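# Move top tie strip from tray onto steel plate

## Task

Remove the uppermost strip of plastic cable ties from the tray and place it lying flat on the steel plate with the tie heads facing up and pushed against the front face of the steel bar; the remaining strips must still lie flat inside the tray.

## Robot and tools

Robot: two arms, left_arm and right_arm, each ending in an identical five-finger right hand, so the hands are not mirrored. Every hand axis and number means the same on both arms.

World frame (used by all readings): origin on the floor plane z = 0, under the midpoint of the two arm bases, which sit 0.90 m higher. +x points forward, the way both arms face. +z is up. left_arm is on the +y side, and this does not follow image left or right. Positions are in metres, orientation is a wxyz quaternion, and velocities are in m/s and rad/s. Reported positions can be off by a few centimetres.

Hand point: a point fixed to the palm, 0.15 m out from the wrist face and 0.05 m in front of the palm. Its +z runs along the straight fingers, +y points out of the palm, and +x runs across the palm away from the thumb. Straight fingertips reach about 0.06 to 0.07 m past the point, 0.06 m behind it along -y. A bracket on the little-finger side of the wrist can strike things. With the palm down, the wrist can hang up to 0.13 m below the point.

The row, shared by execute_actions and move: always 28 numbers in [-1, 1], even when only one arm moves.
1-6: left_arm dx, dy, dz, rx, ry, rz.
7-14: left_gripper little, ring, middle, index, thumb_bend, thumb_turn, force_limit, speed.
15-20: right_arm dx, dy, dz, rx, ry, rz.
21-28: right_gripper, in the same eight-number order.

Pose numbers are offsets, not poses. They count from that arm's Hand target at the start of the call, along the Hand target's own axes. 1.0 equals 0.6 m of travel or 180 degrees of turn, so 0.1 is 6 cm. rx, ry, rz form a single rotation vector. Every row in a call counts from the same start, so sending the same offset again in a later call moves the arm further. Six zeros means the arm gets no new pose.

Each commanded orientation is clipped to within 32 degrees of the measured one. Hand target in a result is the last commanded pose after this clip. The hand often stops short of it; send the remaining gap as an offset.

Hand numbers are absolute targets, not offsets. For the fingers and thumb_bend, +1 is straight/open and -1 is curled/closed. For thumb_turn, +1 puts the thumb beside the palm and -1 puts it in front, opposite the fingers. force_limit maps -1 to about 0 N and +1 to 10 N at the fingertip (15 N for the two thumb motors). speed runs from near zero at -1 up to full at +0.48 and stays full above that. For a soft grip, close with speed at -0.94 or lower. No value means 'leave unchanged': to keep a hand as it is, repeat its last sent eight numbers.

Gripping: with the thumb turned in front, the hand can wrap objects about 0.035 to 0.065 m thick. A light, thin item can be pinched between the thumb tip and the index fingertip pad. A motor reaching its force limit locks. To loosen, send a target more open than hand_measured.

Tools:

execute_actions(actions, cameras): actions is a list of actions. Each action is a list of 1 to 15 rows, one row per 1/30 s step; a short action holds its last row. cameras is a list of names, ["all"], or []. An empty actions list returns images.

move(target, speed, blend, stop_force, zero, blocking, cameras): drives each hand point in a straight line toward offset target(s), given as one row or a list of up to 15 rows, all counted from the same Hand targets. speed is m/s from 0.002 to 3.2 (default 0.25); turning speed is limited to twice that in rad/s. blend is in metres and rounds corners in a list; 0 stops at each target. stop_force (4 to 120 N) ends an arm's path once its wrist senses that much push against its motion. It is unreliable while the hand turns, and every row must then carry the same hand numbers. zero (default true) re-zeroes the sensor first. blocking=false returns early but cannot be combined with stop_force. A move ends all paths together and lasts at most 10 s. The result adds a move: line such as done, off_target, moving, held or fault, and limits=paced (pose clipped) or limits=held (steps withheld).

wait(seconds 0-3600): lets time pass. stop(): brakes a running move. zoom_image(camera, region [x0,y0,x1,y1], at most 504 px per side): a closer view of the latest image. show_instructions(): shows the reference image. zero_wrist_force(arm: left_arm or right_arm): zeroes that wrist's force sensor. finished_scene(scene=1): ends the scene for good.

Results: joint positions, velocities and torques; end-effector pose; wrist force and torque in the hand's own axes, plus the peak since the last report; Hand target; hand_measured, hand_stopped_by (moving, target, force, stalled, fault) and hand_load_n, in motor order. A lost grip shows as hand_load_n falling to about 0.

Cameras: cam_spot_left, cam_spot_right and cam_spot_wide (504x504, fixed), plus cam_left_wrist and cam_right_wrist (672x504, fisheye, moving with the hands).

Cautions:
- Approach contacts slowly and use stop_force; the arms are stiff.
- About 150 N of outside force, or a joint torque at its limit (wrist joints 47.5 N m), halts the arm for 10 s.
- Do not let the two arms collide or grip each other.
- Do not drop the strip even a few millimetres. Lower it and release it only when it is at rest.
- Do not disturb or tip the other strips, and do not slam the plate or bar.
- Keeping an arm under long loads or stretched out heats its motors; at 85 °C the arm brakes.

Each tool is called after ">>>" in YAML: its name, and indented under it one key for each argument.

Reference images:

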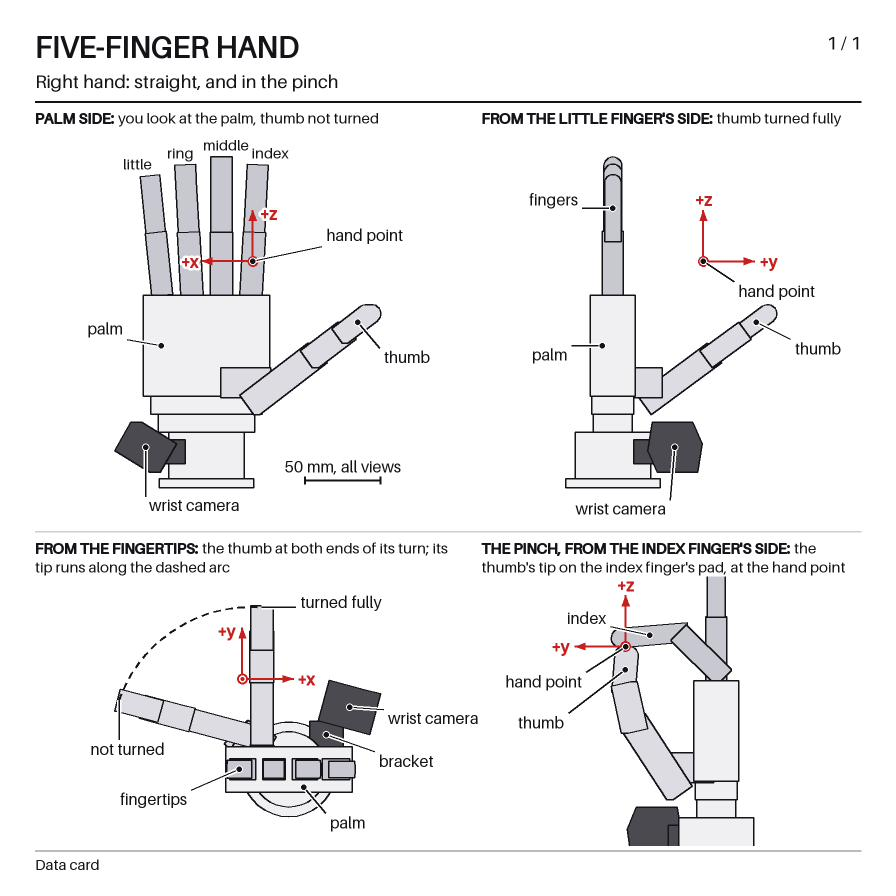

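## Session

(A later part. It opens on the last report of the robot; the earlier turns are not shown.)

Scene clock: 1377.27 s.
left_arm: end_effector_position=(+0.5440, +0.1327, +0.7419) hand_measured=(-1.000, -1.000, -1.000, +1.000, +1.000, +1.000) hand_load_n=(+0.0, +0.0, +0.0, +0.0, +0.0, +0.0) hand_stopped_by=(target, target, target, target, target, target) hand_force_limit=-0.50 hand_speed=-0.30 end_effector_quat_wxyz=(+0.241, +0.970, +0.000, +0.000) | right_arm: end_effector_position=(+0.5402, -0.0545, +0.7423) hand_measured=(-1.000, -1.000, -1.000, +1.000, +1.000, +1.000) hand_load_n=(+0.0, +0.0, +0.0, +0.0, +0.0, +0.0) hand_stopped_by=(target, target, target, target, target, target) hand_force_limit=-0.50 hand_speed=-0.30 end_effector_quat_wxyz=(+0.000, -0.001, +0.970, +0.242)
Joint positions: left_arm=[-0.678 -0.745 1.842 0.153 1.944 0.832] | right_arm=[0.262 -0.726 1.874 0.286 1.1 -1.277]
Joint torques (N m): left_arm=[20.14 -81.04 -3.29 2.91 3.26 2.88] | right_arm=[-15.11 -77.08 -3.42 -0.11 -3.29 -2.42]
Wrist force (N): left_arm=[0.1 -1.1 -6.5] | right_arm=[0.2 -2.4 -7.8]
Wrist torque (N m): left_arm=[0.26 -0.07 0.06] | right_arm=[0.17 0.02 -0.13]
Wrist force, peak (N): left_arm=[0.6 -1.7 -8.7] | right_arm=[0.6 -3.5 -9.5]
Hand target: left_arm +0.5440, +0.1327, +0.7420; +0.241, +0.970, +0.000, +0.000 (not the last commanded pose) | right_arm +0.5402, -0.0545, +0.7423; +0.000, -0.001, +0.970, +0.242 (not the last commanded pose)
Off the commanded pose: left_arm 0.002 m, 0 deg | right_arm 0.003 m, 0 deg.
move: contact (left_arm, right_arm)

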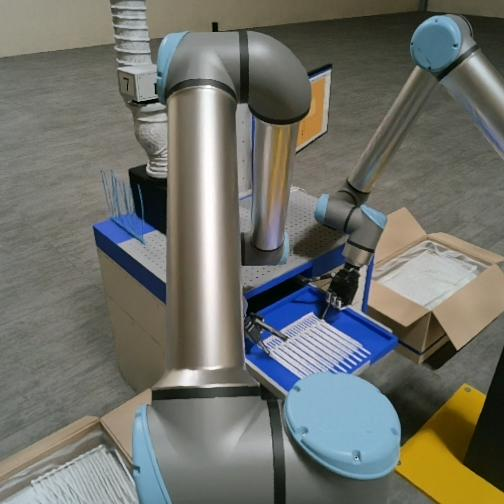

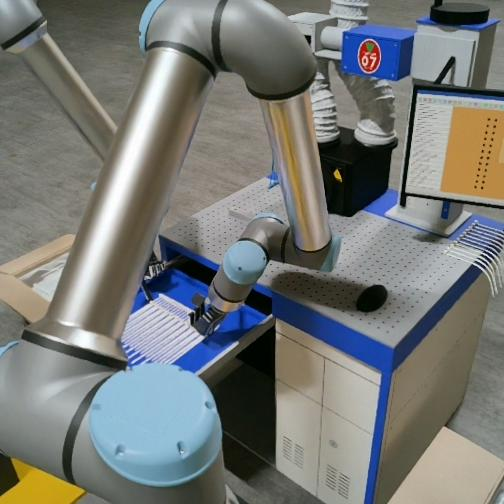

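>>> move:
  target: [0,-0.0006,-0.006,0,0,0,-1,-1,-1,1,1,1,-0.5,-0.3, 0,-0.0006,-0.006,0,0,0,-1,-1,-1,1,1,1,-0.5,-0.3]
  speed: 0.01

>>> move:
  target: [0,0.0132,0.007,0,0,0,-1,-1,-1,1,1,1,-0.5,-0.3, 0,0.0132,0.007,0,0,0,-1,-1,-1,1,1,1,-0.5,-0.3]
  speed: 0.005
  stop_force: 4
  cameras: ["cam_spot_left","cam_spot_right"]

>>> zoom_image:
  camera: "cam_spot_left"
  region: [240, 290, 350, 380]

>>> zoom_image:
  camera: "cam_spot_right"
  region: [130, 270, 260, 360]

Scene clock: 1399.10 s.
left_arm: end_effector_position=(+0.5440, +0.1347, +0.7451) hand_measured=(-1.000, -1.000, -1.000, +1.000, +1.000, +1.000) hand_load_n=(+0.0, +0.0, +0.5, +0.0, +0.0, +0.0) hand_stopped_by=(target, target, target, target, target, target) hand_force_limit=-0.50 hand_speed=-0.30 end_effector_quat_wxyz=(+0.241, +0.970, +0.000, +0.000) | right_arm: end_effector_position=(+0.5402, -0.0566, +0.7454) hand_measured=(-1.000, -1.000, -1.000, +1.000, +1.000, +1.000) hand_load_n=(+0.5, +0.5, +0.0, +0.0, +0.0, +0.0) hand_stopped_by=(target, target, target, target, target, target) hand_force_limit=-0.50 hand_speed=-0.30 end_effector_quat_wxyz=(+0.000, -0.001, +0.970, +0.242)
Joint positions: left_arm=[-0.675 -0.75 1.844 0.157 1.945 0.835] | right_arm=[0.258 -0.731 1.877 0.29 1.099 -1.281]
Joint torques (N m): left_arm=[9.17 -81.15 -7.24 5.22 3.74 1.57] | right_arm=[-4.47 -76.2 -9.66 5.68 -3.42 -0.91]
Wrist force (N): left_arm=[0.7 -1.4 -1.2] | right_arm=[0.5 -2.4 -2.9]
Wrist torque (N m): left_arm=[-0.10 -0.06 -0.12] | right_arm=[-0.14 0.01 0.02]
Wrist force, peak (N): left_arm=[-0.2 -0.9 -7.7] | right_arm=[-0.1 -1.8 -9.0]
Hand target: left_arm +0.5440, +0.1347, +0.7450; +0.241, +0.970, +0.000, +0.000 | right_arm +0.5402, -0.0565, +0.7453; +0.000, -0.001, +0.970, +0.242
Off the commanded pose: left_arm 0.000 m, 0 deg | right_arm 0.000 m, 0 deg.
move: done

Scene clock: 1401.50 s.
left_arm: end_effector_position=(+0.5440, +0.1257, +0.7450) hand_measured=(-1.000, -1.000, -1.000, +1.000, +1.000, +1.000) hand_load_n=(+0.0, +0.0, +0.0, +0.0, +0.0, +0.0) hand_stopped_by=(target, target, target, target, target, target) hand_force_limit=-0.50 hand_speed=-0.30 end_effector_quat_wxyz=(+0.241, +0.970, +0.000, +0.000) | right_arm: end_effector_position=(+0.5402, -0.0475, +0.7453) hand_measured=(-1.000, -1.000, -1.000, +1.000, +1.000, +1.000) hand_load_n=(+0.0, +0.5, +0.0, +0.0, +0.0, +0.0) hand_stopped_by=(target, target, target, target, target, target) hand_force_limit=-0.50 hand_speed=-0.30 end_effector_quat_wxyz=(+0.000, -0.001, +0.970, +0.242)
Joint positions: left_arm=[-0.687 -0.748 1.837 0.158 1.941 0.823] | right_arm=[0.274 -0.729 1.867 0.29 1.102 -1.264]
Joint torques (N m): left_arm=[2.18 -66.86 -21.89 6.36 -1.36 1.01] | right_arm=[-5.89 -60.8 -13.92 7.2 1.1 -1.33]
Wrist force (N): left_arm=[-0.1 -1.3 -0.6] | right_arm=[0.1 -2.3 -3.1]
Wrist torque (N m): left_arm=[-0.11 0.05 0.05] | right_arm=[-0.12 0.09 -0.15]
Wrist force, peak (N): left_arm=[0.0 -1.5 -1.5] | right_arm=[0.5 -2.7 -3.1]
Hand target: left_arm +0.5440, +0.1257, +0.7450; +0.241, +0.970, +0.000, +0.000 | right_arm +0.5402, -0.0476, +0.7453; +0.000, -0.001, +0.970, +0.242
Off the commanded pose: left_arm 0.000 m, 0 deg | right_arm 0.000 m, 0 deg.
move: done

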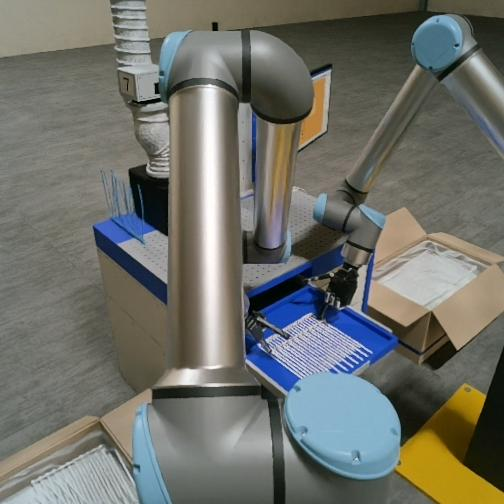

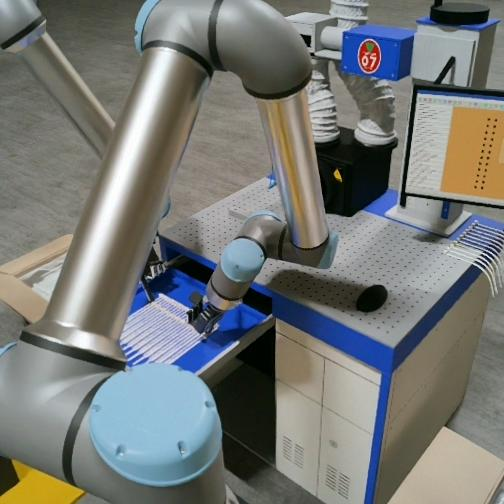

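Scaled by 4.582 from the camera's image (finer frame: 720x720).

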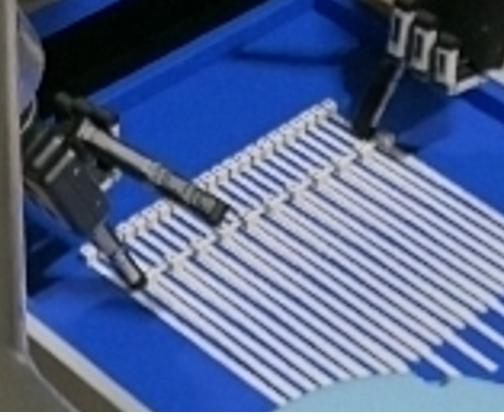

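Scaled by 3.877 from the camera's image (finer frame: 720x720).

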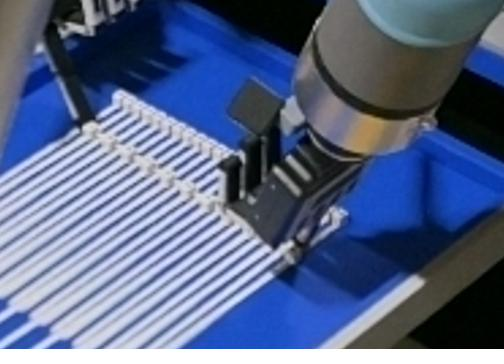

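>>> execute_actions:
  actions: []
  cameras: ["cam_left_wrist","cam_right_wrist","cam_spot_left","cam_spot_right"]

>>> zoom_image:
  camera: "cam_spot_left"
  region: [250, 330, 300, 370]

>>> zoom_image:
  camera: "cam_spot_right"
  region: [190, 310, 230, 350]

>>> zoom_image:
  camera: "cam_spot_left"
  region: [305, 300, 355, 340]

>>> zoom_image:
  camera: "cam_spot_right"
  region: [130, 280, 180, 320]

Scene clock: 1433.57 s.
left_arm: end_effector_position=(+0.5440, +0.1257, +0.7450) hand_measured=(-1.000, -1.000, -1.000, +1.000, +1.000, +1.000) hand_load_n=(+0.0, +0.0, +0.0, +0.0, +0.0, -0.5) hand_stopped_by=(target, target, target, target, target, target) hand_force_limit=-0.50 hand_speed=-0.30 end_effector_quat_wxyz=(+0.241, +0.970, +0.000, +0.000) | right_arm: end_effector_position=(+0.5402, -0.0476, +0.7453) hand_measured=(-1.000, -1.000, -1.000, +1.000, +1.000, +1.000) hand_load_n=(+0.0, +0.0, +0.0, +0.0, -0.5, +0.0) hand_stopped_by=(target, target, target, target, target, target) hand_force_limit=-0.50 hand_speed=-0.30 end_effector_quat_wxyz=(+0.000, -0.001, +0.970, +0.242)
Joint positions: left_arm=[-0.687 -0.748 1.837 0.158 1.942 0.823] | right_arm=[0.274 -0.729 1.867 0.29 1.102 -1.264]
Joint velocities: within noise
Joint torques (N m): left_arm=[20.81 -82.03 -4.57 4.85 3.64 1.36] | right_arm=[-15.2 -74.03 -4.4 7.21 -2.3 -1.57]
Wrist force (N): left_arm=[0.3 -1.6 -0.9] | right_arm=[0.2 -2.5 -2.9]
Wrist torque (N m): left_arm=[-0.14 -0.01 0.05] | right_arm=[-0.16 0.05 -0.14]
Wrist force, peak (N): left_arm=[0.4 -1.7 -1.0] | right_arm=[0.5 -2.8 -3.3]
Hand target: left_arm +0.5440, +0.1257, +0.7450; +0.241, +0.970, +0.000, +0.000 | right_arm +0.5402, -0.0476, +0.7453; +0.000, -0.001, +0.970, +0.242
Off the commanded pose: left_arm 0.000 m, 0 deg | right_arm 0.000 m, 0 deg.
camera_calibration:
cam_left_wrist: T_world_to_cam=[[0.23397, -0.83395, 0.49979, -0.39416], [-0.83264, 0.09354, 0.54586, 0.03114], [-0.50197, -0.54385, -0.67249, 0.9554]] pos_world=[0.59774, 0.18798, 0.8225]
cam_right_wrist: T_world_to_cam=[[-0.25269, 0.83978, 0.48053, -0.18505], [0.8402, -0.05583, 0.5394, -0.85412], [0.47981, 0.54005, -0.69147, 0.39491]] pos_world=[0.48139, -0.10555, 0.8227]
Images, in order (width x height): cam_spot_left 504x504, cam_spot_right 504x504, cam_left_wrist 672x504, cam_right_wrist 672x504.

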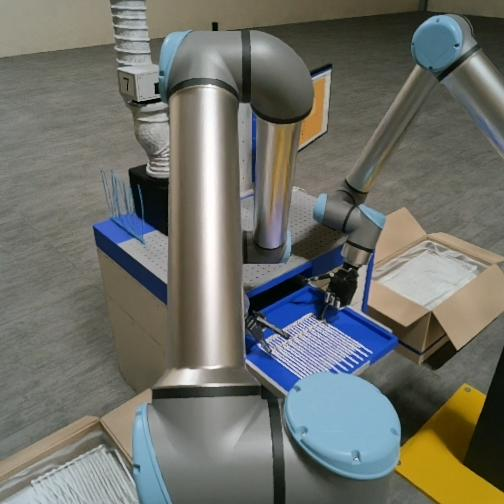

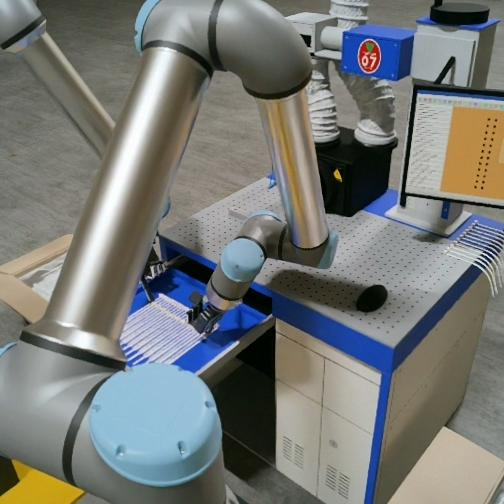

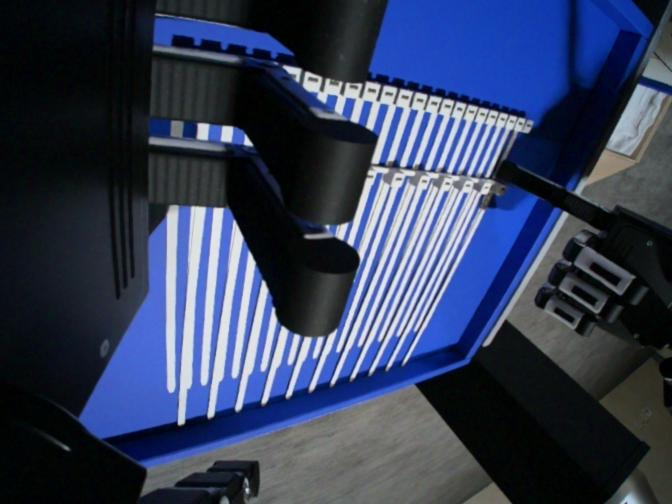

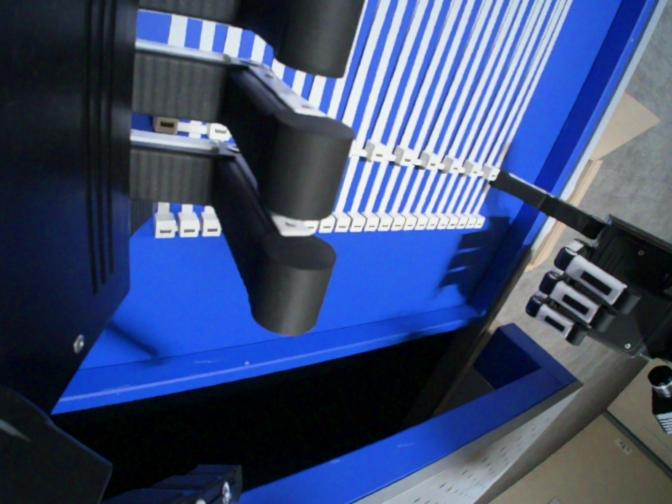

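Scaled by 10.080 from the camera's image (finer frame: 720x720).

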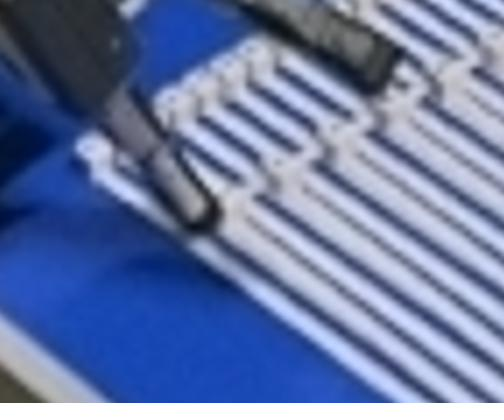

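Scaled by 12.600 from the camera's image (finer frame: 720x720).

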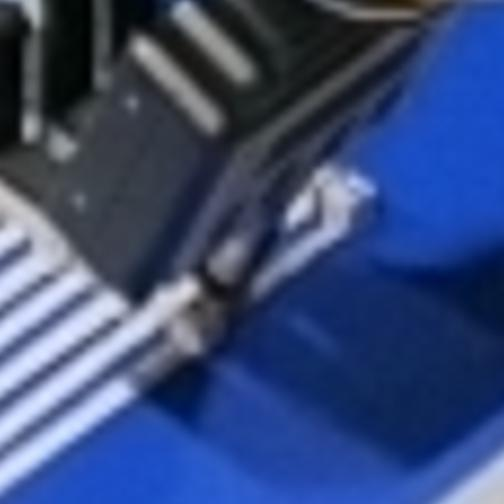

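Scaled by 10.080 from the camera's image (finer frame: 720x720).

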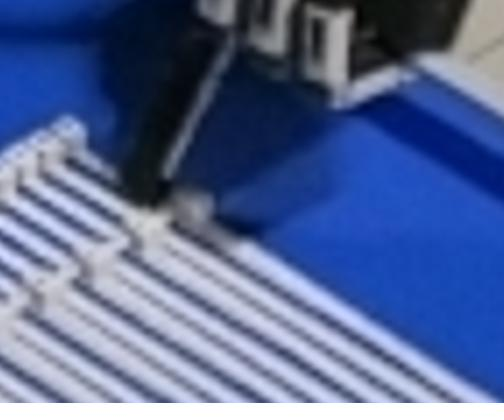

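Scaled by 10.080 from the camera's image (finer frame: 720x720).

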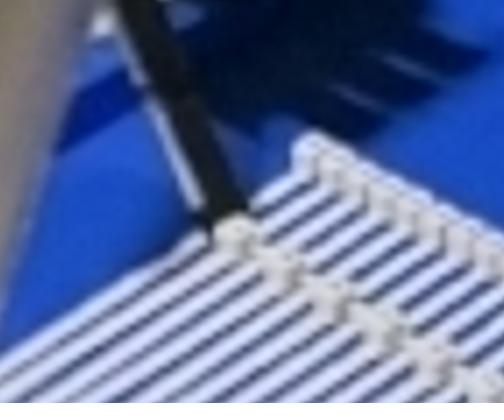

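>>> zoom_image:
  camera: "cam_left_wrist"
  region: [440, 120, 580, 230]

>>> zoom_image:
  camera: "cam_right_wrist"
  region: [430, 120, 570, 230]

Scaled by 3.600 from the camera's image (finer frame: 960x720).

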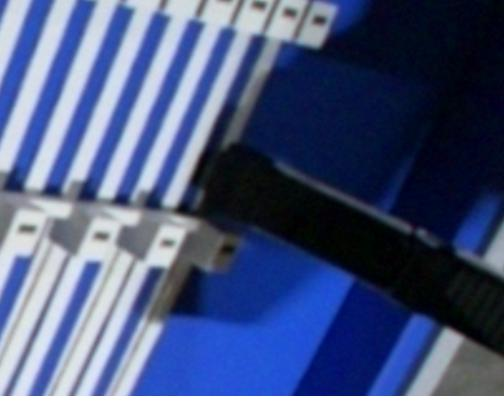

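Scaled by 3.600 from the camera's image (finer frame: 960x720).

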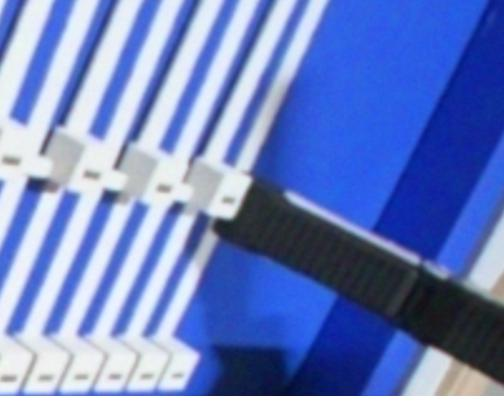

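>>> move:
  target:
    - [0,-0.0088,-0.0047,0,0,0,-1,-1,-1,1,1,1,-0.5,-0.3, 0,0.0156,-0.0294,0,0,0,-1,-1,-1,1,1,1,-0.5,-0.3]
    - [0,-0.0088,-0.0047,0,0,0,-1,-1,-1,1,1,1,-0.5,-0.3, 0.027,-0.0235,-0.0502,0,0,0,-1,-1,-1,1,1,1,-0.5,-0.3]
    - [0,-0.0088,-0.0047,0,0,0,-1,-1,-1,1,1,1,-0.5,-0.3, 0.027,-0.0407,-0.0178,0,0,0,-1,-1,-1,1,1,1,-0.5,-0.3]
  speed: 0.06
  cameras: ["cam_left_wrist","cam_right_wrist"]

>>> zoom_image:
  camera: "cam_left_wrist"
  region: [440, 120, 580, 230]

>>> zoom_image:
  camera: "cam_right_wrist"
  region: [430, 120, 570, 230]

Scene clock: 1499.33 s.
left_arm: end_effector_position=(+0.5440, +0.1317, +0.7450) hand_measured=(-1.000, -1.000, -1.000, +1.000, +1.000, +1.000) hand_load_n=(+0.0, +0.0, +0.0, +0.0, +0.0, +0.0) hand_stopped_by=(target, target, target, target, target, target) hand_force_limit=-0.50 hand_speed=-0.30 end_effector_quat_wxyz=(+0.241, +0.970, +0.000, +0.000) | right_arm: end_effector_position=(+0.5241, -0.0741, +0.7432) hand_measured=(-1.000, -1.000, -1.000, +1.000, +1.000, +1.000) hand_load_n=(+0.5, +0.0, +0.5, +0.0, +0.0, +0.0) hand_stopped_by=(target, target, target, target, target, target) hand_force_limit=-0.50 hand_speed=-0.30 end_effector_quat_wxyz=(+0.000, -0.001, +0.970, +0.242)
Joint positions: left_arm=[-0.679 -0.749 1.842 0.157 1.944 0.831] | right_arm=[0.235 -0.742 1.925 0.264 1.096 -1.307]
Joint torques (N m): left_arm=[-19.17 -82.22 -27.98 1.69 -2.82 -2.28] | right_arm=[18.64 -93.99 -8.36 7.42 0.97 2.58]
Wrist force (N): left_arm=[0.5 -1.2 -1.1] | right_arm=[0.4 -2.1 -2.9]
Wrist torque (N m): left_arm=[-0.08 -0.04 -0.12] | right_arm=[-0.08 0.03 -0.05]
Wrist force, peak (N): left_arm=[0.0 -1.7 -1.5] | right_arm=[0.9 -2.7 -3.6]
Hand target: left_arm +0.5440, +0.1317, +0.7450; +0.241, +0.970, +0.000, +0.000 | right_arm +0.5240, -0.0742, +0.7433; +0.000, -0.001, +0.970, +0.242
Off the commanded pose: left_arm 0.000 m, 0 deg | right_arm 0.000 m, 0 deg.
move: done
cam_left_wrist: T_world_to_cam=[[0.23401, -0.83391, 0.49984, -0.38932], [-0.83264, 0.09354, 0.54586, 0.0306], [-0.50195, -0.54392, -0.67246, 0.95858]] pos_world=[0.59774, 0.19388, 0.8225]
cam_right_wrist: T_world_to_cam=[[-0.25279, 0.83971, 0.4806, -0.16577], [0.84006, -0.05595, 0.53961, -0.84115], [0.48001, 0.54014, -0.69126, 0.41524]] pos_world=[0.46539, -0.13215, 0.8206]

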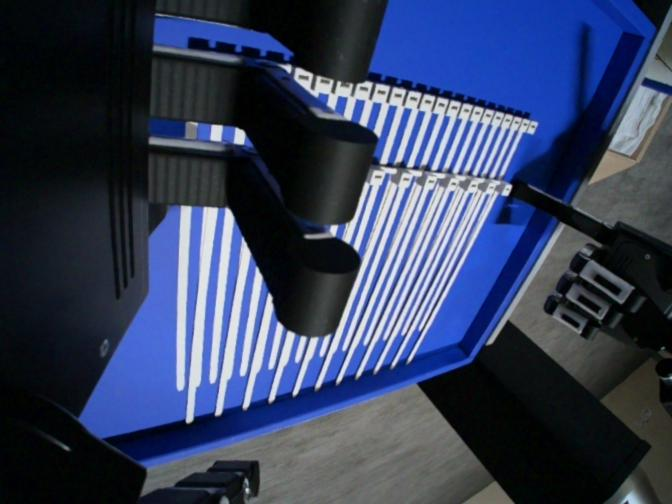

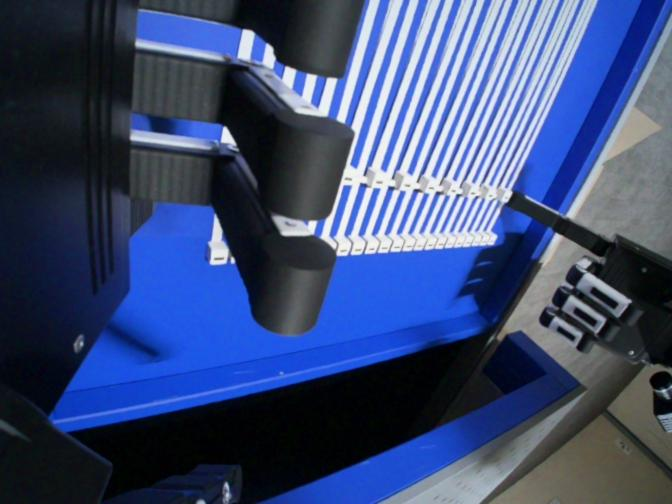

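Scaled by 3.600 from the camera's image (finer frame: 960x720).

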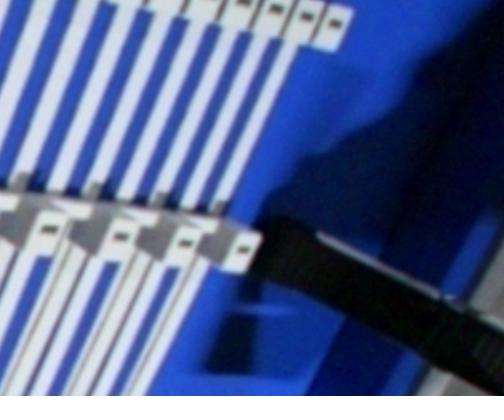

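Scaled by 3.600 from the camera's image (finer frame: 960x720).

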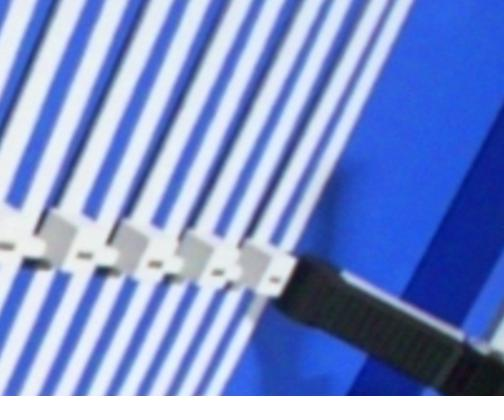

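>>> move:
  target: [0,0.0313,-0.0117,0.0722,0,0,-1,-1,-1,1,1,1,-0.5,-0.3, 0,0.0387,-0.011,0.0722,0,0,-1,-1,-1,1,1,1,-0.5,-0.3]
  speed: 0.06
  cameras: ["cam_left_wrist","cam_right_wrist"]

>>> zoom_image:
  camera: "cam_left_wrist"
  region: [440, 120, 580, 230]

>>> zoom_image:
  camera: "cam_right_wrist"
  region: [430, 120, 570, 230]

Scene clock: 1532.27 s.
left_arm: end_effector_position=(+0.5441, +0.1181, +0.7601) hand_measured=(-1.000, -1.000, -1.000, +1.000, +1.000, +1.000) hand_load_n=(+0.0, +0.0, +0.0, +0.0, +0.0, +0.0) hand_stopped_by=(target, target, target, target, target, target) hand_force_limit=-0.50 hand_speed=-0.30 end_effector_quat_wxyz=(+0.130, +0.992, +0.000, +0.000) | right_arm: end_effector_position=(+0.5240, -0.0566, +0.7602) hand_measured=(-1.000, -1.000, -1.000, +1.000, +1.000, +1.000) hand_load_n=(+0.0, +0.0, +0.0, +0.0, +0.0, +0.0) hand_stopped_by=(target, target, target, target, target, target) hand_force_limit=-0.50 hand_speed=-0.30 end_effector_quat_wxyz=(+0.000, -0.001, +0.991, +0.131)
Joint positions: left_arm=[-0.759 -0.771 1.778 0.382 1.759 0.795] | right_arm=[0.351 -0.786 1.854 0.411 1.325 -1.21]
Joint torques (N m): left_arm=[17.67 -90.95 -5.74 0.86 3.39 1.82] | right_arm=[-16.41 -72.23 -6.92 -0.58 -3.25 -2.35]
Wrist force (N): left_arm=[0.6 -0.8 -0.4] | right_arm=[0.6 -2.5 -2.9]
Wrist torque (N m): left_arm=[-0.09 -0.08 0.11] | right_arm=[-0.15 0.01 -0.10]
Wrist force, peak (N): left_arm=[0.1 -1.8 -1.1] | right_arm=[0.6 -2.5 -3.5]
Hand target: left_arm +0.5440, +0.1184, +0.7600; +0.130, +0.992, +0.000, +0.000 | right_arm +0.5240, -0.0568, +0.7600; +0.000, -0.001, +0.991, +0.131
Off the commanded pose: left_arm 0.000 m, 0 deg | right_arm 0.000 m, 0 deg.
move: done
cam_left_wrist: T_world_to_cam=[[0.23381, -0.92497, 0.29959, -0.24509], [-0.83279, -0.0315, 0.5527, 0.03339], [-0.50179, -0.37873, -0.77767, 1.02179]] pos_world=[0.59784, 0.16133, 0.84959]
cam_right_wrist: T_world_to_cam=[[-0.25268, 0.92638, 0.27925, -0.03073], [0.84003, 0.06682, 0.53842, -0.84137], [0.48012, 0.37062, -0.79506, 0.48679]] pos_world=[0.46529, -0.09572, 0.84862]

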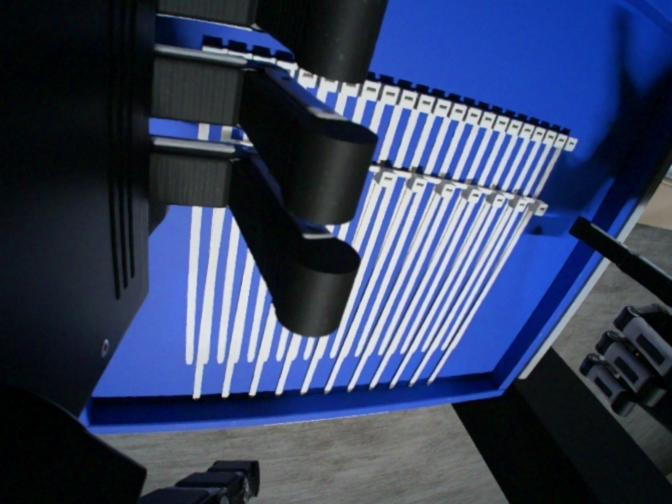

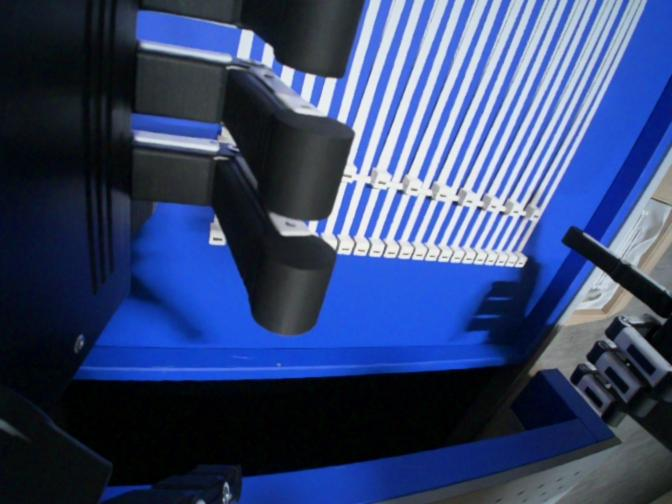

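Scaled by 3.600 from the camera's image (finer frame: 960x720).

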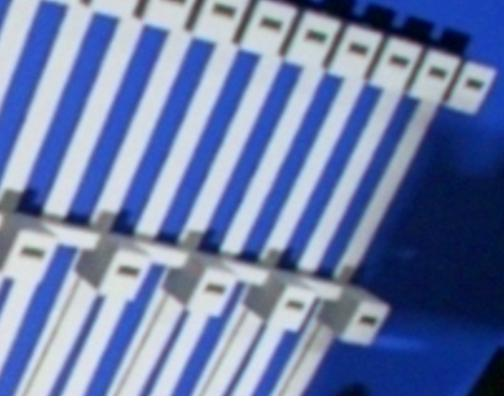

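Scaled by 3.600 from the camera's image (finer frame: 960x720).

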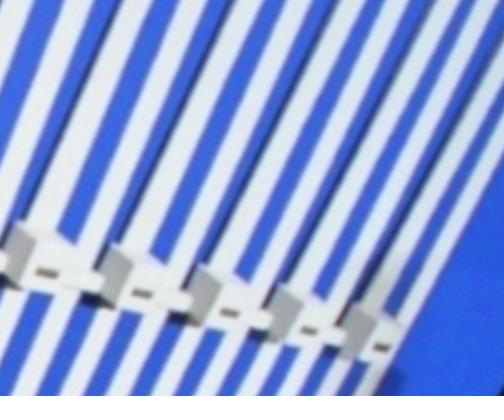

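>>> move:
  target: [0,-0.0156,0.039,0,0,0,-1,-1,-1,1,1,1,-0.5,-0.3, 0,-0.0156,0.039,0,0,0,-1,-1,-1,1,1,1,-0.5,-0.3]
  speed: 0.06

>>> move:
  target: [0,-0.0017,0.0064,0,0,0,-1,-1,-1,1,1,1,-0.5,-0.3, 0,-0.0017,0.0064,0,0,0,-1,-1,-1,1,1,1,-0.5,-0.3]
  speed: 0.005
  stop_force: 4
  cameras: ["cam_left_wrist","cam_right_wrist"]

>>> zoom_image:
  camera: "cam_left_wrist"
  region: [460, 120, 600, 230]

>>> zoom_image:
  camera: "cam_right_wrist"
  region: [460, 130, 600, 240]

Scene clock: 1552.17 s.
left_arm: end_effector_position=(+0.5440, +0.1214, +0.7348) hand_measured=(-1.000, -1.000, -1.000, +1.000, +1.000, +1.000) hand_load_n=(+0.0, +0.5, +0.0, +0.0, +0.0, +0.0) hand_stopped_by=(target, target, target, target, target, target) hand_force_limit=-0.50 hand_speed=-0.30 end_effector_quat_wxyz=(+0.130, +0.992, +0.000, +0.000) end_effector_velocity=(+0.001, +0.001, +0.004) end_effector_angular_velocity=(+0.001, +0.000, +0.002) | right_arm: end_effector_position=(+0.5241, -0.0598, +0.7348) hand_measured=(-1.000, -1.000, -1.000, +1.000, +1.000, +1.000) hand_load_n=(+0.0, +0.5, +0.0, +0.0, +0.0, +0.0) hand_stopped_by=(target, target, target, target, target, target) hand_force_limit=-0.50 hand_speed=-0.30 end_effector_quat_wxyz=(+0.000, -0.001, +0.991, +0.131) end_effector_velocity=(+0.000, +0.001, +0.003) end_effector_angular_velocity=(+0.000, +0.000, +0.002)
Joint positions: left_arm=[-0.755 -0.736 1.776 0.349 1.76 0.799] | right_arm=[0.346 -0.75 1.852 0.377 1.325 -1.215]
Joint velocities: left_arm=[0.002 -0.005 0.001 0.005 -0.001 0] | right_arm=[0.001 -0.004 0 0.005 0 -0.001]
Joint torques (N m): left_arm=[9.36 -102.2 -27.54 7.62 3.2 1] | right_arm=[-0.38 -95.11 -21.9 7.31 -3.09 -0.09]
Wrist force (N): left_arm=[0.7 -0.5 -0.6] | right_arm=[0.2 -2.0 -3.1]
Wrist torque (N m): left_arm=[-0.01 -0.10 -0.08] | right_arm=[-0.07 0.08 0.03]
Wrist force, peak (N): left_arm=[0.7 -1.0 -1.4] | right_arm=[0.4 -2.4 -3.6]
Hand target: left_arm +0.5440, +0.1214, +0.7350; +0.130, +0.992, +0.000, +0.000 | right_arm +0.5240, -0.0597, +0.7350; +0.000, -0.001, +0.991, +0.131
Off the commanded pose: left_arm 0.000 m, 0 deg | right_arm 0.000 m, 0 deg.
move: done

Scene clock: 1553.60 s.
left_arm: end_effector_position=(+0.5441, +0.1214, +0.7333) hand_measured=(-1.000, -1.000, -1.000, +1.000, +1.000, +1.000) hand_load_n=(+0.0, +0.5, +0.0, +0.0, +0.0, +0.0) hand_stopped_by=(target, target, target, target, target, target) hand_force_limit=-0.50 hand_speed=-0.30 end_effector_quat_wxyz=(+0.130, +0.992, +0.000, +0.000) | right_arm: end_effector_position=(+0.5241, -0.0598, +0.7338) hand_measured=(-1.000, -1.000, -1.000, +1.000, +1.000, +1.000) hand_load_n=(+0.0, +0.0, +0.0, +0.0, +0.0, +0.0) hand_stopped_by=(target, target, target, target, target, target) hand_force_limit=-0.50 hand_speed=-0.30 end_effector_quat_wxyz=(+0.000, -0.001, +0.991, +0.131)
Joint positions: left_arm=[-0.755 -0.734 1.776 0.348 1.76 0.799] | right_arm=[0.346 -0.748 1.852 0.376 1.325 -1.215]
Joint torques (N m): left_arm=[0.58 -98.29 -12.63 6.13 2.89 0.31] | right_arm=[0.67 -94.16 -6.31 6.72 -2.9 -0.29]
Wrist force (N): left_arm=[-0.1 -0.7 -5.4] | right_arm=[1.6 -1.8 -6.8]
Wrist torque (N m): left_arm=[0.20 -0.15 -0.15] | right_arm=[0.13 0.10 0.11]
Wrist force, peak (N): left_arm=[0.3 -0.5 -9.3] | right_arm=[1.1 -1.9 -11.3]
Hand target: left_arm +0.5440, +0.1214, +0.7333; +0.130, +0.992, +0.000, +0.000 (not the last commanded pose) | right_arm +0.5241, -0.0598, +0.7338; +0.000, -0.001, +0.991, +0.131 (not the last commanded pose)
Off the commanded pose: left_arm 0.002 m, 0 deg | right_arm 0.003 m, 0 deg.
move: contact (left_arm, right_arm)
cam_left_wrist: T_world_to_cam=[[0.23401, -0.92493, 0.29957, -0.23412], [-0.83267, -0.0316, 0.55286, 0.04812], [-0.50189, -0.37882, -0.77756, 1.00218]] pos_world=[0.59784, 0.16463, 0.82279]
cam_right_wrist: T_world_to_cam=[[-0.2526, 0.92638, 0.2793, -0.02047], [0.84005, 0.06674, 0.53839, -0.82693], [0.48012, 0.37062, -0.79507, 0.46699]] pos_world=[0.46529, -0.09892, 0.82222]

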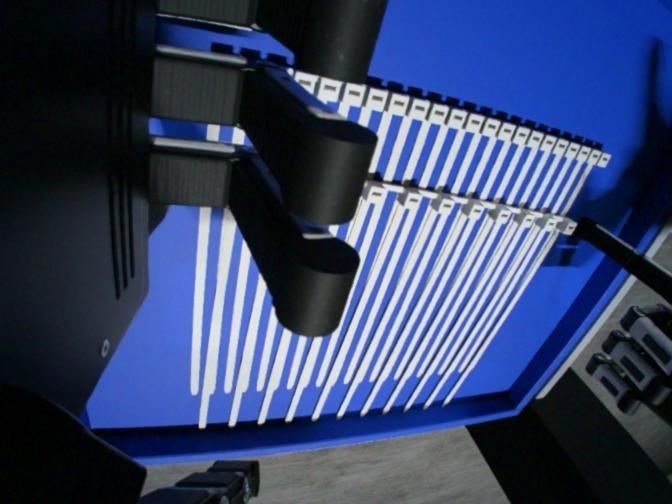

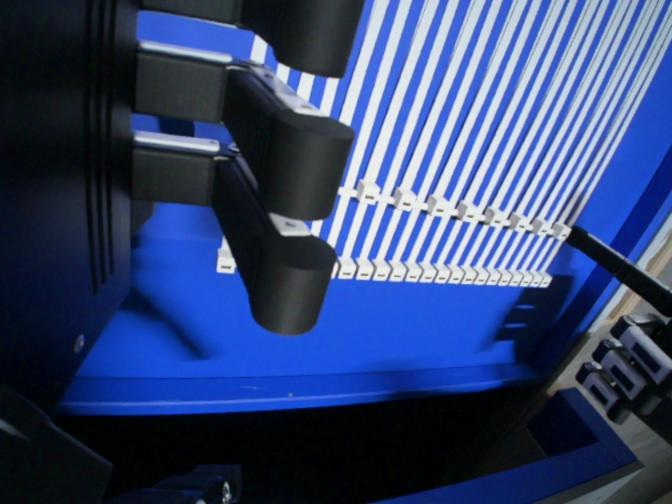

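Scaled by 3.600 from the camera's image (finer frame: 960x720).

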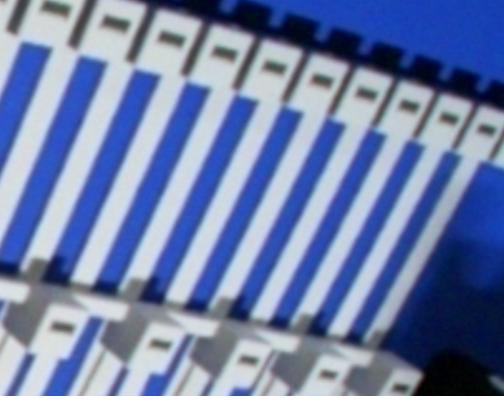

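Scaled by 3.600 from the camera's image (finer frame: 960x720).

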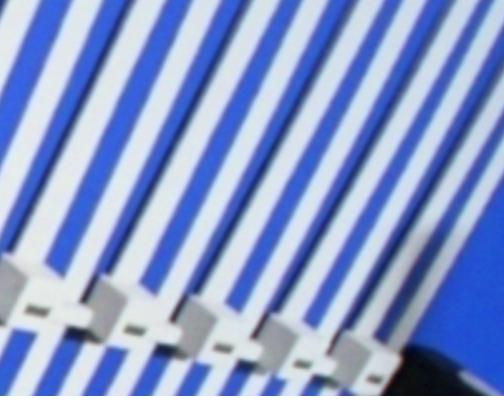

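>>> move:
  target: [0,0.0003,-0.0013,0,0,0,-1,-1,-1,1,1,1,-0.5,-0.3, 0,0.0003,-0.0013,0,0,0,-1,-1,-1,1,1,1,-0.5,-0.3]
  speed: 0.01

>>> move:
  target: [0,0.0161,0.0043,0,0,0,-1,-1,-1,1,1,1,-0.5,-0.3, 0,0.0161,0.0043,0,0,0,-1,-1,-1,1,1,1,-0.5,-0.3]
  speed: 0.005
  stop_force: 4
  cameras: ["cam_left_wrist","cam_right_wrist"]

>>> zoom_image:
  camera: "cam_left_wrist"
  region: [500, 160, 640, 270]

>>> zoom_image:
  camera: "cam_right_wrist"
  region: [500, 170, 640, 280]

Scene clock: 1562.83 s.
left_arm: end_effector_position=(+0.5440, +0.1214, +0.7341) hand_measured=(-1.000, -1.000, -1.000, +1.000, +1.000, +1.000) hand_load_n=(+0.0, +0.0, +0.0, +0.0, +0.0, +0.0) hand_stopped_by=(target, target, target, target, target, target) hand_force_limit=-0.50 hand_speed=-0.30 end_effector_quat_wxyz=(+0.130, +0.992, +0.000, +0.000) | right_arm: end_effector_position=(+0.5241, -0.0598, +0.7346) hand_measured=(-1.000, -1.000, -1.000, +1.000, +1.000, +1.000) hand_load_n=(+0.0, +0.0, +0.5, +0.0, +0.0, +0.0) hand_stopped_by=(target, target, target, target, target, target) hand_force_limit=-0.50 hand_speed=-0.30 end_effector_quat_wxyz=(+0.000, -0.001, +0.991, +0.131)
Joint positions: left_arm=[-0.755 -0.735 1.776 0.349 1.76 0.799] | right_arm=[0.346 -0.749 1.852 0.377 1.325 -1.215]
Joint torques (N m): left_arm=[8.72 -82.08 -6.65 4.62 3.14 2.76] | right_arm=[-17.78 -74.15 -8.23 4.46 -2.98 -2.2]
Wrist force (N): left_arm=[0.3 -0.7 -0.4] | right_arm=[0.6 -2.0 -2.9]
Wrist torque (N m): left_arm=[-0.07 -0.03 -0.13] | right_arm=[-0.08 0.01 0.05]
Wrist force, peak (N): left_arm=[-0.5 -0.3 -6.0] | right_arm=[1.0 -2.0 -7.6]
Hand target: left_arm +0.5440, +0.1215, +0.7341; +0.130, +0.992, +0.000, +0.000 | right_arm +0.5241, -0.0598, +0.7346; +0.000, -0.001, +0.991, +0.131
Off the commanded pose: left_arm 0.000 m, 0 deg | right_arm 0.000 m, 0 deg.
move: done

Scene clock: 1565.47 s.
left_arm: end_effector_position=(+0.5440, +0.1114, +0.7341) hand_measured=(-1.000, -1.000, -1.000, +1.000, +1.000, +1.000) hand_load_n=(+0.5, +0.0, +0.0, +0.0, +0.0, +0.0) hand_stopped_by=(target, target, target, target, target, target) hand_force_limit=-0.50 hand_speed=-0.30 end_effector_quat_wxyz=(+0.130, +0.992, +0.000, +0.000) | right_arm: end_effector_position=(+0.5240, -0.0498, +0.7346) hand_measured=(-1.000, -1.000, -1.000, +1.000, +1.000, +1.000) hand_load_n=(+0.0, +0.0, +0.0, +0.0, +0.0, +0.0) hand_stopped_by=(target, target, target, target, target, target) hand_force_limit=-0.50 hand_speed=-0.30 end_effector_quat_wxyz=(+0.000, -0.001, +0.991, +0.131)
Joint positions: left_arm=[-0.766 -0.731 1.766 0.353 1.758 0.787] | right_arm=[0.362 -0.745 1.839 0.382 1.326 -1.198]
Joint torques (N m): left_arm=[-1.62 -71.23 -20.98 5.32 -2.43 0.81] | right_arm=[-4.06 -62.74 -13.85 5.94 1.61 -1.08]
Wrist force (N): left_arm=[0.7 -0.9 -0.9] | right_arm=[0.5 -2.1 -3.2]
Wrist torque (N m): left_arm=[-0.02 -0.08 0.11] | right_arm=[-0.06 0.02 -0.10]
Wrist force, peak (N): left_arm=[0.1 -1.6 -1.5] | right_arm=[0.5 -2.3 -3.4]
Hand target: left_arm +0.5440, +0.1115, +0.7341; +0.130, +0.992, +0.000, +0.000 | right_arm +0.5240, -0.0498, +0.7346; +0.000, -0.001, +0.991, +0.131
Off the commanded pose: left_arm 0.000 m, 0 deg | right_arm 0.000 m, 0 deg.
move: done
cam_left_wrist: T_world_to_cam=[[0.23403, -0.92493, 0.29956, -0.24358], [-0.83267, -0.03163, 0.55287, 0.04727], [-0.50189, -0.37882, -0.77756, 0.99897]] pos_world=[0.59774, 0.15463, 0.82359]
cam_right_wrist: T_world_to_cam=[[-0.25272, 0.92634, 0.27932, -0.03002], [0.84002, 0.06682, 0.53842, -0.82805], [0.4801, 0.37071, -0.79504, 0.46387]] pos_world=[0.46529, -0.08882, 0.82302]

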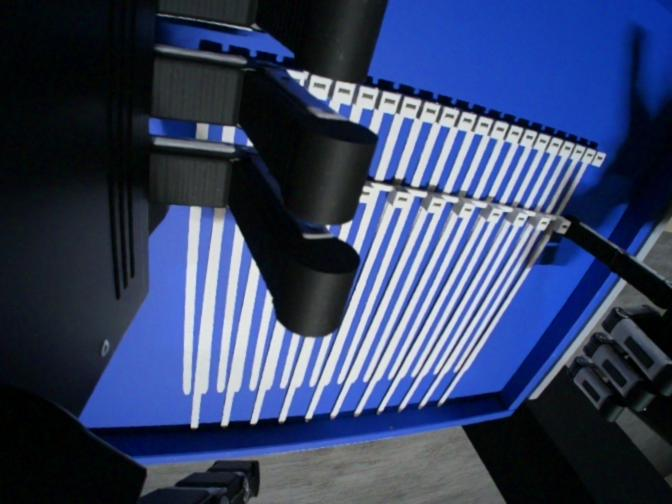

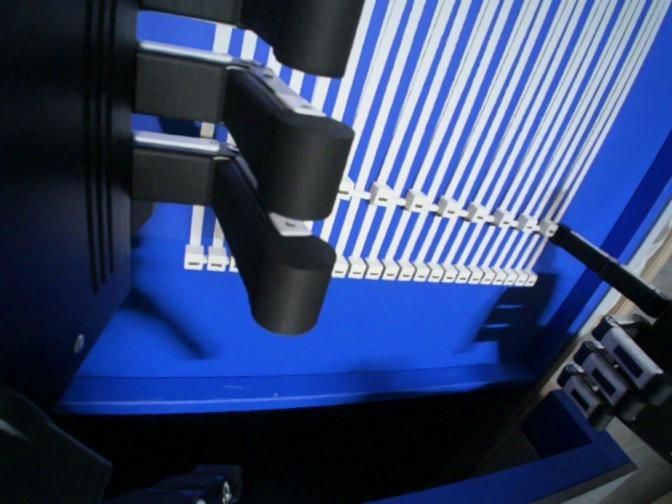

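Scaled by 3.600 from the camera's image (finer frame: 960x720).

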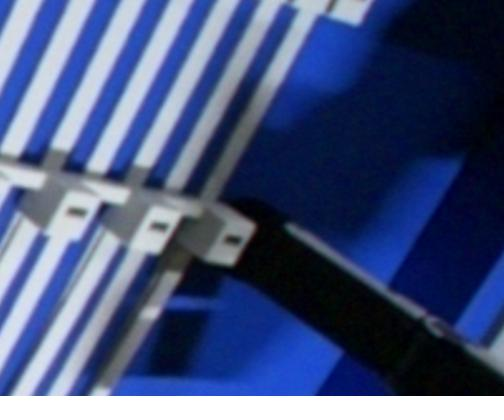

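Scaled by 3.600 from the camera's image (finer frame: 960x720).

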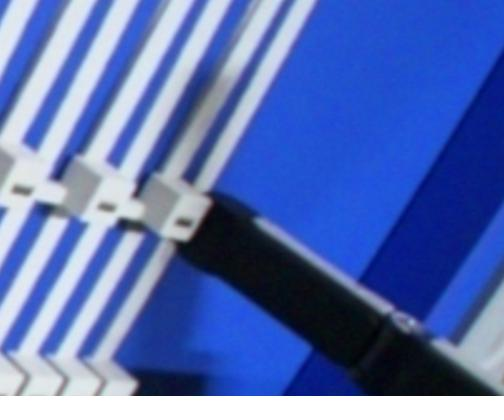

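>>> move:
  target: [0,0.0113,0.003,0,0,0,-1,-1,-1,1,1,1,-0.5,-0.3, 0,0.0113,0.003,0,0,0,-1,-1,-1,1,1,1,-0.5,-0.3]
  speed: 0.005
  stop_force: 4
  cameras: ["cam_left_wrist","cam_right_wrist"]

>>> zoom_image:
  camera: "cam_left_wrist"
  region: [500, 160, 640, 270]

>>> zoom_image:
  camera: "cam_right_wrist"
  region: [480, 170, 620, 280]

Scene clock: 1574.23 s.
left_arm: end_effector_position=(+0.5440, +0.1077, +0.7340) hand_measured=(-1.000, -1.000, -1.000, +1.000, +1.000, +1.000) hand_load_n=(+0.5, +0.0, +0.0, +0.5, +0.0, +0.0) hand_stopped_by=(target, target, target, target, target, target) hand_force_limit=-0.50 hand_speed=-0.30 end_effector_quat_wxyz=(+0.130, +0.992, +0.000, +0.000) | right_arm: end_effector_position=(+0.5240, -0.0461, +0.7346) hand_measured=(-1.000, -1.000, -1.000, +1.000, +1.000, +1.000) hand_load_n=(+0.0, +0.0, +0.0, +0.5, +0.0, +0.0) hand_stopped_by=(target, target, target, target, target, target) hand_force_limit=-0.50 hand_speed=-0.30 end_effector_quat_wxyz=(+0.000, -0.001, +0.991, +0.131)
Joint positions: left_arm=[-0.771 -0.73 1.762 0.355 1.757 0.783] | right_arm=[0.368 -0.744 1.834 0.384 1.327 -1.192]
Joint torques (N m): left_arm=[18.32 -97.91 -5.91 -0.3 4.45 2.4] | right_arm=[-13.83 -92.77 -6.25 -0.79 -4.41 -2.62]
Wrist force (N): left_arm=[0.9 -3.9 -4.7] | right_arm=[-0.5 -5.1 -7.6]
Wrist torque (N m): left_arm=[0.33 0.05 0.14] | right_arm=[0.40 -0.03 -0.12]
Wrist force, peak (N): left_arm=[1.1 -6.7 -5.4] | right_arm=[-0.2 -7.8 -7.7]
Hand target: left_arm +0.5440, +0.1077, +0.7341; +0.130, +0.992, +0.000, +0.000 (not the last commanded pose) | right_arm +0.5241, -0.0461, +0.7346; +0.000, -0.001, +0.991, +0.131 (not the last commanded pose)
Off the commanded pose: left_arm 0.003 m, 0 deg | right_arm 0.003 m, 0 deg.
move: contact (left_arm, right_arm)
cam_left_wrist: T_world_to_cam=[[0.23405, -0.92497, 0.29942, -0.24689], [-0.83261, -0.03168, 0.55296, 0.04705], [-0.50198, -0.37872, -0.77755, 0.9976]] pos_world=[0.59774, 0.15093, 0.82359]
cam_right_wrist: T_world_to_cam=[[-0.25262, 0.92639, 0.27926, -0.03344], [0.84006, 0.06679, 0.53836, -0.82826], [0.48008, 0.37059, -0.7951, 0.46255]] pos_world=[0.46529, -0.08512, 0.82302]

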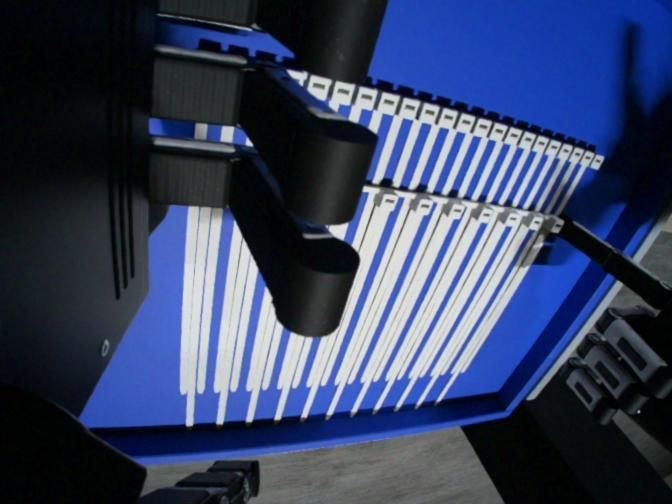

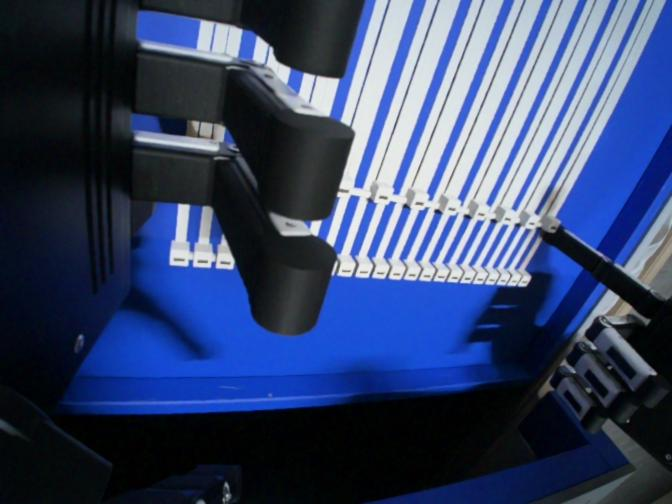

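Scaled by 3.600 from the camera's image (finer frame: 960x720).

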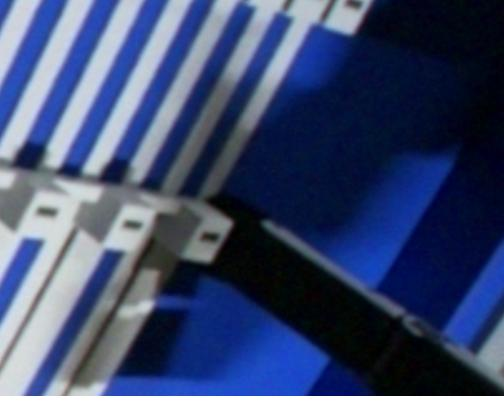

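Scaled by 3.600 from the camera's image (finer frame: 960x720).

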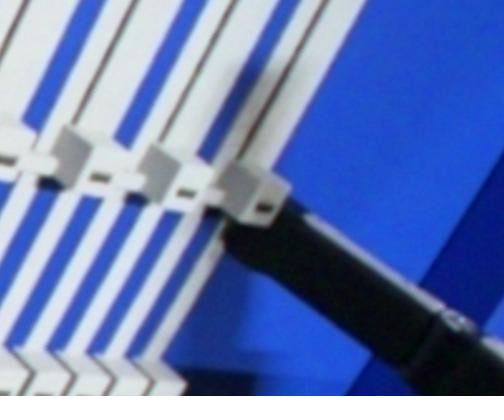

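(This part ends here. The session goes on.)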